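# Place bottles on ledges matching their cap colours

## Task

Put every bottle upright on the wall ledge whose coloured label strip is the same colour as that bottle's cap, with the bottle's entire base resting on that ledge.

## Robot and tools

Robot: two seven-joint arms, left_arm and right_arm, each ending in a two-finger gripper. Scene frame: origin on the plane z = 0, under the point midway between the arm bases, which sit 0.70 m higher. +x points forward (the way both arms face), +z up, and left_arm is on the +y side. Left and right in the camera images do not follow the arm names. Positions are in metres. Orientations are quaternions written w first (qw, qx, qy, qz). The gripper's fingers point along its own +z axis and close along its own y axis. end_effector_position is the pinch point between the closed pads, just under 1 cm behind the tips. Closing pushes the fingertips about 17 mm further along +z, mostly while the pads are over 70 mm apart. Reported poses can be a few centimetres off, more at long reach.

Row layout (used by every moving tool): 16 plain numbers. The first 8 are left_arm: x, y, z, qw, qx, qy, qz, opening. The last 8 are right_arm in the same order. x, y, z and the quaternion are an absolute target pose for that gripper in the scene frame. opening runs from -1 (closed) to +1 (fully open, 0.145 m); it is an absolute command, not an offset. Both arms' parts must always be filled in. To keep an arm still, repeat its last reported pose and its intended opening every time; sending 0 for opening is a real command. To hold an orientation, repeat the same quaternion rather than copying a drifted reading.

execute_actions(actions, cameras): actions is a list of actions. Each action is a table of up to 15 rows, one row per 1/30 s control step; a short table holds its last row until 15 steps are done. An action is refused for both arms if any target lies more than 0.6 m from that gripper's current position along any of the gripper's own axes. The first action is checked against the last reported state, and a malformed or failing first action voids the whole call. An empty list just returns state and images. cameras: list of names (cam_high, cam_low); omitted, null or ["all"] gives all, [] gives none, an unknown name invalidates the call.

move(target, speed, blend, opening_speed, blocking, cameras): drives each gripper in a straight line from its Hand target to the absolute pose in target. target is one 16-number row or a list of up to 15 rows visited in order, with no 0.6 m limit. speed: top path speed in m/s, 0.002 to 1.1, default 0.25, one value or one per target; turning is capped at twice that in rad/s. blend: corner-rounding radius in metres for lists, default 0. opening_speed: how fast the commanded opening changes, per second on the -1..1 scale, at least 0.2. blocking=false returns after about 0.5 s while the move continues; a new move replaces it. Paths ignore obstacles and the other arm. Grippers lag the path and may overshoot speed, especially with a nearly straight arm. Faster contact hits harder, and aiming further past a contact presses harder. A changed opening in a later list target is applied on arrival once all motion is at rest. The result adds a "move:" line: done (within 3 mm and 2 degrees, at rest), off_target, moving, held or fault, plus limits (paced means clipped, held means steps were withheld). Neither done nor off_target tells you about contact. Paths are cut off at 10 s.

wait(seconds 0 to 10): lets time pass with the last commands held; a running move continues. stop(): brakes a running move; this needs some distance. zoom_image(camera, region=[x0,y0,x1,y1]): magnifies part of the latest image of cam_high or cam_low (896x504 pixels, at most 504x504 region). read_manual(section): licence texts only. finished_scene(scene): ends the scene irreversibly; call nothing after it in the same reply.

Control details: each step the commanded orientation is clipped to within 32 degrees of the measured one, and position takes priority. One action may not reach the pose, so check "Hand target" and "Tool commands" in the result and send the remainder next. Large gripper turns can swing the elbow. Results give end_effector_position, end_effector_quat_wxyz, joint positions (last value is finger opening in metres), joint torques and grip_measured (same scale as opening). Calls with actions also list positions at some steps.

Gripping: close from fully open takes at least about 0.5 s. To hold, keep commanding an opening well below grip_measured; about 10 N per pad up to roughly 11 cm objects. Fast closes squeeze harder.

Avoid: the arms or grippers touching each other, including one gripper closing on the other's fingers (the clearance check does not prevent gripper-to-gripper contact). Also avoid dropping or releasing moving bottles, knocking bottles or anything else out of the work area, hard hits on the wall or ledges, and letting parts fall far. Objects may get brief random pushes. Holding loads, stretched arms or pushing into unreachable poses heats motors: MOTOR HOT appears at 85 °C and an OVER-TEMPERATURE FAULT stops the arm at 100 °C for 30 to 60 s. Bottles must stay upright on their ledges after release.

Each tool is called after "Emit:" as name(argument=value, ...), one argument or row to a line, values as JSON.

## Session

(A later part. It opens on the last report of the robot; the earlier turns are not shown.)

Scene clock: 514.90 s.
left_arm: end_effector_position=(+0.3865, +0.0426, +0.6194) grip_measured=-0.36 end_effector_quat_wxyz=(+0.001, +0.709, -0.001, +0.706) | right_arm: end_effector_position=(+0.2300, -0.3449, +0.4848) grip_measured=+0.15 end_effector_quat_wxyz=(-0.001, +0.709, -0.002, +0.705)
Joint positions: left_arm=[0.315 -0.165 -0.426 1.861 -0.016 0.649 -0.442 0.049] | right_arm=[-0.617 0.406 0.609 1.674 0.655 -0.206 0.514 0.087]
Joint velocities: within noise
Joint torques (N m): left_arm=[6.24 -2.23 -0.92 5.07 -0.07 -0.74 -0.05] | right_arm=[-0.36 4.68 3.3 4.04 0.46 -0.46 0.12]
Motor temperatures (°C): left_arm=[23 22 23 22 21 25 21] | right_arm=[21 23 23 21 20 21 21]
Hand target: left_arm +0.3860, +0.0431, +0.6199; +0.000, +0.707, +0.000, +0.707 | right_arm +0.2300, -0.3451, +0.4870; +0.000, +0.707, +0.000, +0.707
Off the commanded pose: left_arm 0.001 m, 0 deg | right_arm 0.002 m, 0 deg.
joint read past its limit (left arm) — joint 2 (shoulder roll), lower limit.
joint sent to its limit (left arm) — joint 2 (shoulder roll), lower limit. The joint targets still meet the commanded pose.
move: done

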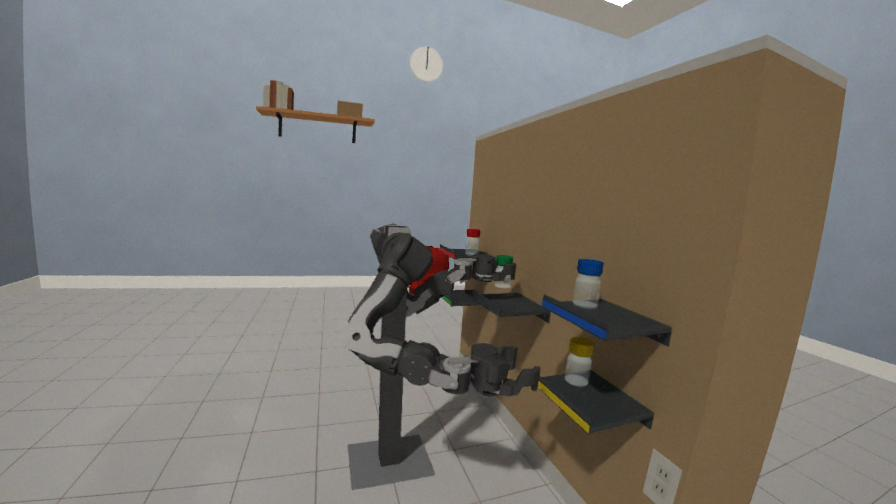

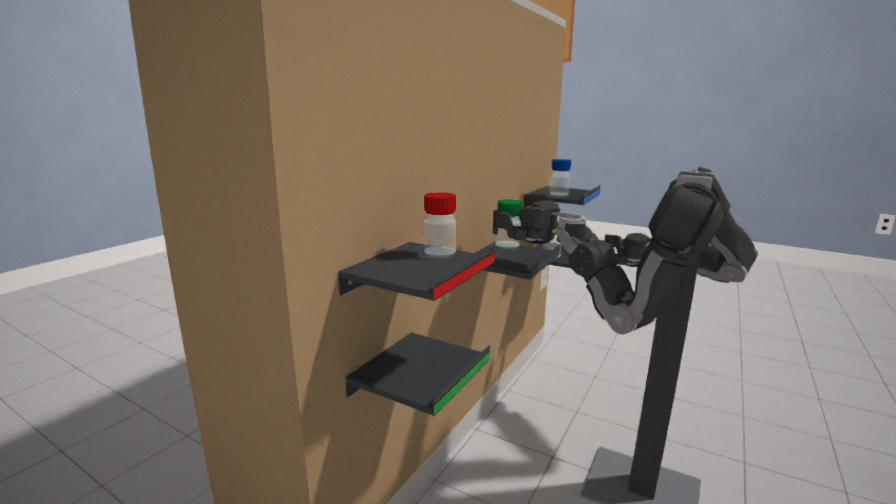

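Emit:
move(
  target=[
    [0.26,0.07,0.62,0,0.7071,0,0.7071,-0.8,0.23,-0.345,0.487,0,0.7071,0,0.7071,0.15],
    [0.24,0.22,0.56,0,0.7071,0,0.7071,-0.8,0.23,-0.345,0.487,0,0.7071,0,0.7071,0.15],
    [0.28,0.335,0.533,0,0.7071,0,0.7071,-0.8,0.23,-0.345,0.487,0,0.7071,0,0.7071,0.15],
    [0.388,0.337,0.53,0,0.7071,0,0.7071,-0.8,0.23,-0.345,0.487,0,0.7071,0,0.7071,0.15],
    [0.388,0.337,0.495,0,0.7071,0,0.7071,-0.8,0.23,-0.345,0.487,0,0.7071,0,0.7071,0.15],
  ],
  speed=[0.25,0.3,0.25,0.2,0.08],
  blend=[0.03,0.04,0.02,0.01,0],
)

Emit:
zoom_image(
  camera="cam_low",
  region=[340, 250, 500, 410],
)

Scene clock: 529.30 s.
left_arm: end_effector_position=(+0.3873, +0.3381, +0.4935) grip_measured=-0.36 end_effector_quat_wxyz=(-0.002, +0.711, +0.001, +0.703) | right_arm: end_effector_position=(+0.2300, -0.3449, +0.4848) grip_measured=+0.15 end_effector_quat_wxyz=(-0.001, +0.709, -0.002, +0.705)
Joint positions: left_arm=[0.089 0.724 -0.04 1.256 0.736 -0.163 0.175 0.049] | right_arm=[-0.617 0.406 0.609 1.674 0.655 -0.206 0.514 0.087]
Joint velocities: within noise
Joint torques (N m): left_arm=[6.61 5.31 1.92 3.69 0.21 -0.94 0.23] | right_arm=[-0.3 4.6 3.29 3.96 0.46 -0.46 0.12]
Motor temperatures (°C): left_arm=[23 22 23 22 21 25 21] | right_arm=[21 23 23 21 20 21 21]
Hand target: left_arm +0.3880, +0.3370, +0.4950; +0.000, +0.707, +0.000, +0.707 | right_arm +0.2300, -0.3451, +0.4870; +0.000, +0.707, +0.000, +0.707
Off the commanded pose: left_arm 0.002 m, 1 deg | right_arm 0.002 m, 0 deg.
move: done

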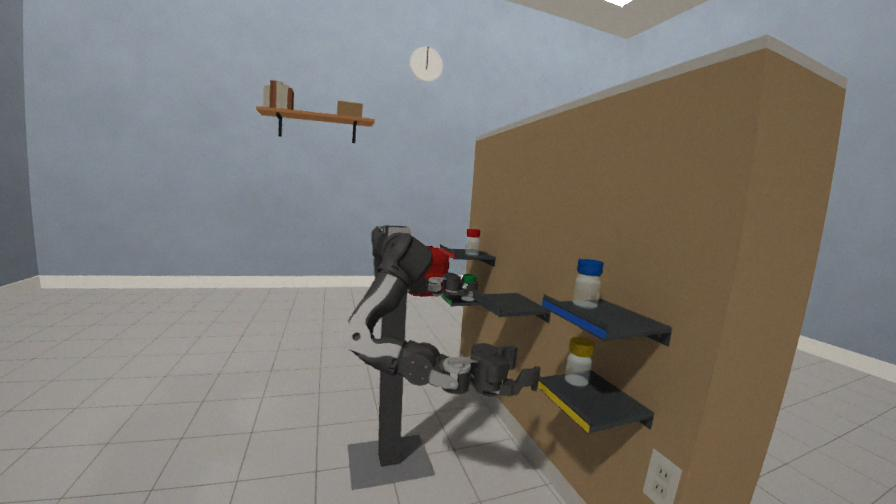

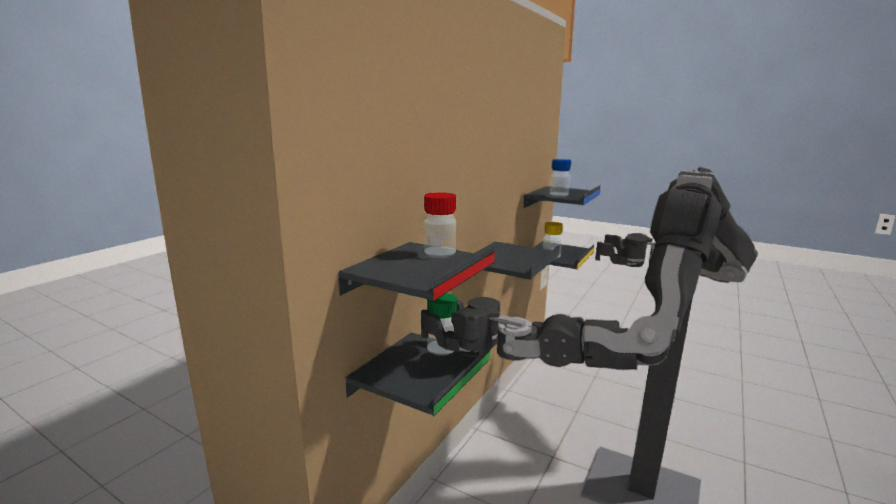

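Scaled by 3.150 from the camera's 896x504 image, which has a finer 1280x720 frame.

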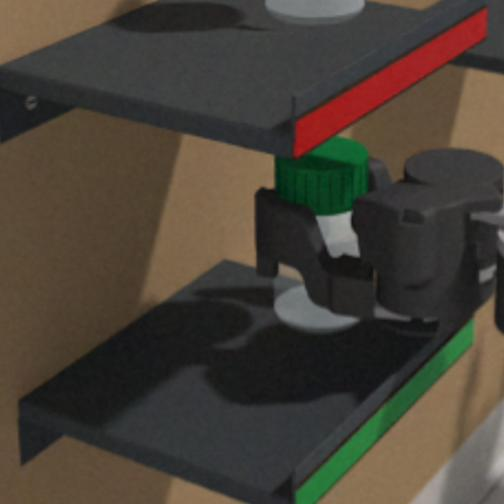

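Emit:
move(
  target=[
    [0.388,0.337,0.484,0,0.7071,0,0.7071,-0.8,0.23,-0.345,0.487,0,0.7071,0,0.7071,0.15],
  ],
  speed=0.025,
  cameras=["cam_low"],
)

Emit:
zoom_image(
  camera="cam_low",
  region=[340, 250, 500, 410],
)

Scene clock: 538.77 s.
left_arm: end_effector_position=(+0.3889, +0.3385, +0.4918) grip_measured=-0.36 end_effector_quat_wxyz=(-0.002, +0.698, +0.000, +0.716) | right_arm: end_effector_position=(+0.2300, -0.3449, +0.4848) grip_measured=+0.15 end_effector_quat_wxyz=(-0.001, +0.709, -0.002, +0.705)
Joint positions: left_arm=[0.108 0.715 -0.064 1.211 0.739 -0.23 0.188 0.049] | right_arm=[-0.617 0.406 0.609 1.674 0.655 -0.206 0.514 0.087]
Joint velocities: within noise
Joint torques (N m): left_arm=[5.05 5.24 0.64 2.7 0.16 -0.26 0.13] | right_arm=[-0.15 4.65 3.34 3.93 0.46 -0.49 0.12]
Motor temperatures (°C): left_arm=[24 22 23 22 21 25 21] | right_arm=[21 23 23 21 20 21 21]
Hand target: left_arm +0.3879, +0.3370, +0.4840; +0.000, +0.707, +0.000, +0.707 | right_arm +0.2300, -0.3451, +0.4870; +0.000, +0.707, +0.000, +0.707
Off the commanded pose: left_arm 0.008 m, 2 deg | right_arm 0.002 m, 0 deg.
move: off_target (left_arm)
Images, in order (width x height): cam_low 896x504.

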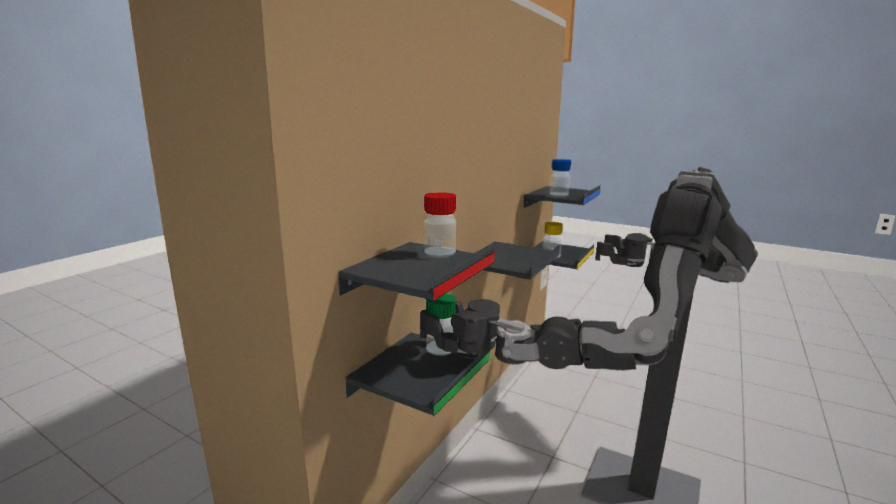

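Scaled by 3.150 from the camera's 896x504 image, which has a finer 1280x720 frame.

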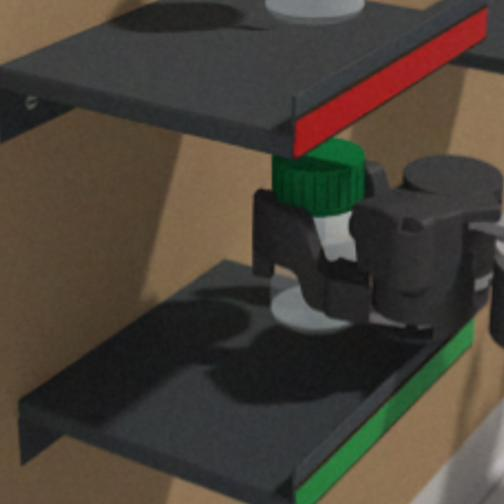

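Emit:
move(
  target=[
    [0.388,0.338,0.491,0,0.7071,0,0.7071,-0.8,0.23,-0.345,0.487,0,0.7071,0,0.7071,0.15],
    [0.388,0.338,0.491,0,0.7071,0,0.7071,0.1,0.23,-0.345,0.487,0,0.7071,0,0.7071,0.15],
    [0.25,0.335,0.497,0,0.7071,0,0.7071,0.1,0.23,-0.345,0.487,0,0.7071,0,0.7071,0.15],
  ],
  speed=[0.05,0.1,0.25],
  opening_speed=1.2,
)

Emit:
zoom_image(
  camera="cam_low",
  region=[320, 130, 620, 430],
)

Emit:
zoom_image(
  camera="cam_high",
  region=[420, 200, 680, 440],
)

Scene clock: 553.10 s.
left_arm: end_effector_position=(+0.2496, +0.3357, +0.4958) grip_measured=+0.10 end_effector_quat_wxyz=(-0.002, +0.708, +0.002, +0.706) | right_arm: end_effector_position=(+0.2300, -0.3449, +0.4848) grip_measured=+0.15 end_effector_quat_wxyz=(-0.001, +0.709, -0.002, +0.705)
Joint positions: left_arm=[-0.735 0.706 0.38 1.726 0.838 -0.356 0.187 0.083] | right_arm=[-0.617 0.406 0.609 1.674 0.655 -0.206 0.514 0.087]
Joint velocities: within noise
Joint torques (N m): left_arm=[0.41 4.84 2.44 3.99 0.28 -0.68 0.21] | right_arm=[-0.36 4.63 3.3 4.05 0.49 -0.48 0.12]
Motor temperatures (°C): left_arm=[23 23 23 22 21 25 21] | right_arm=[21 24 23 21 20 21 21]
Hand target: left_arm +0.2500, +0.3350, +0.4969; +0.000, +0.707, +0.000, +0.707 | right_arm +0.2300, -0.3451, +0.4870; +0.000, +0.707, +0.000, +0.707
Off the commanded pose: left_arm 0.001 m, 0 deg | right_arm 0.002 m, 0 deg.
move: done

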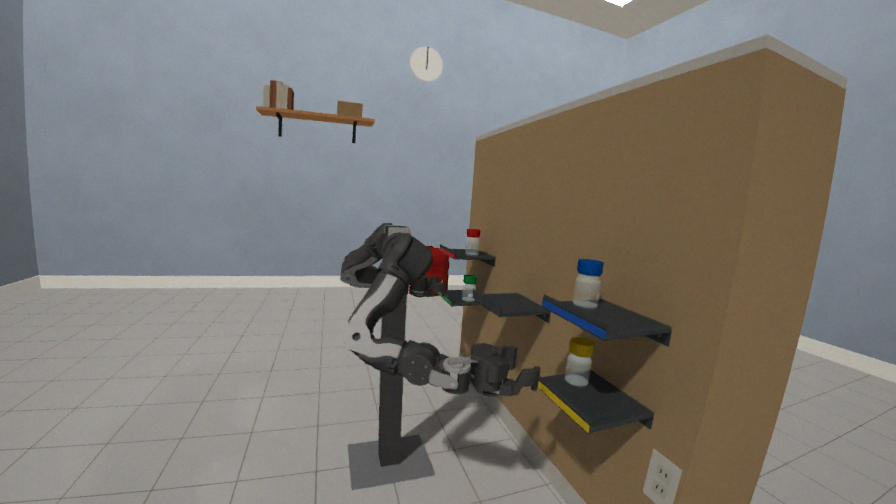

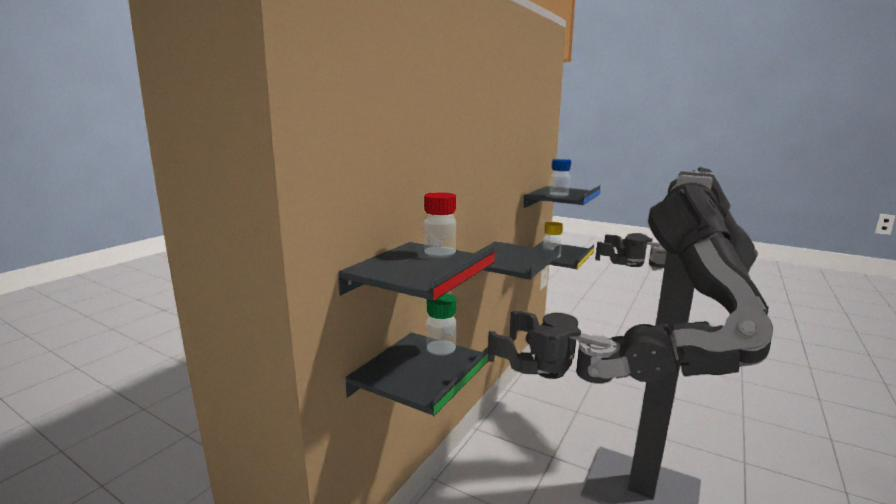

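Scaled by 1.680 from the camera's 896x504 image, which has a finer 1280x720 frame.

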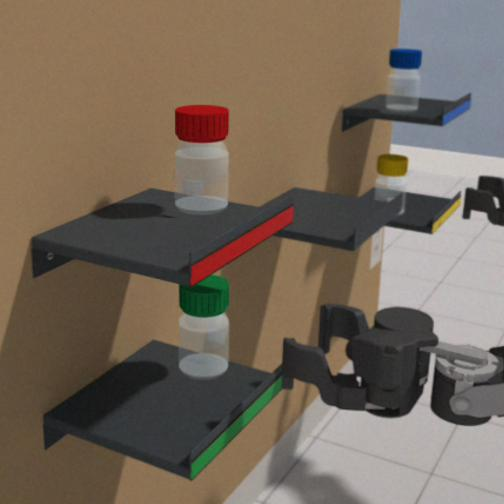

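Scaled by 1.938 from the camera's 896x504 image, which has a finer 1280x720 frame.

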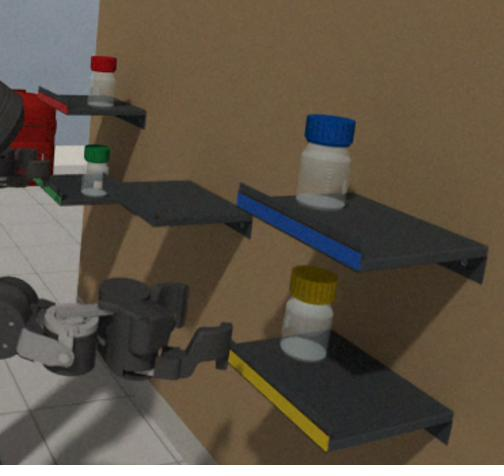

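Emit:
finished_scene(
  scene=2,
)

The scene is finished: the task was done.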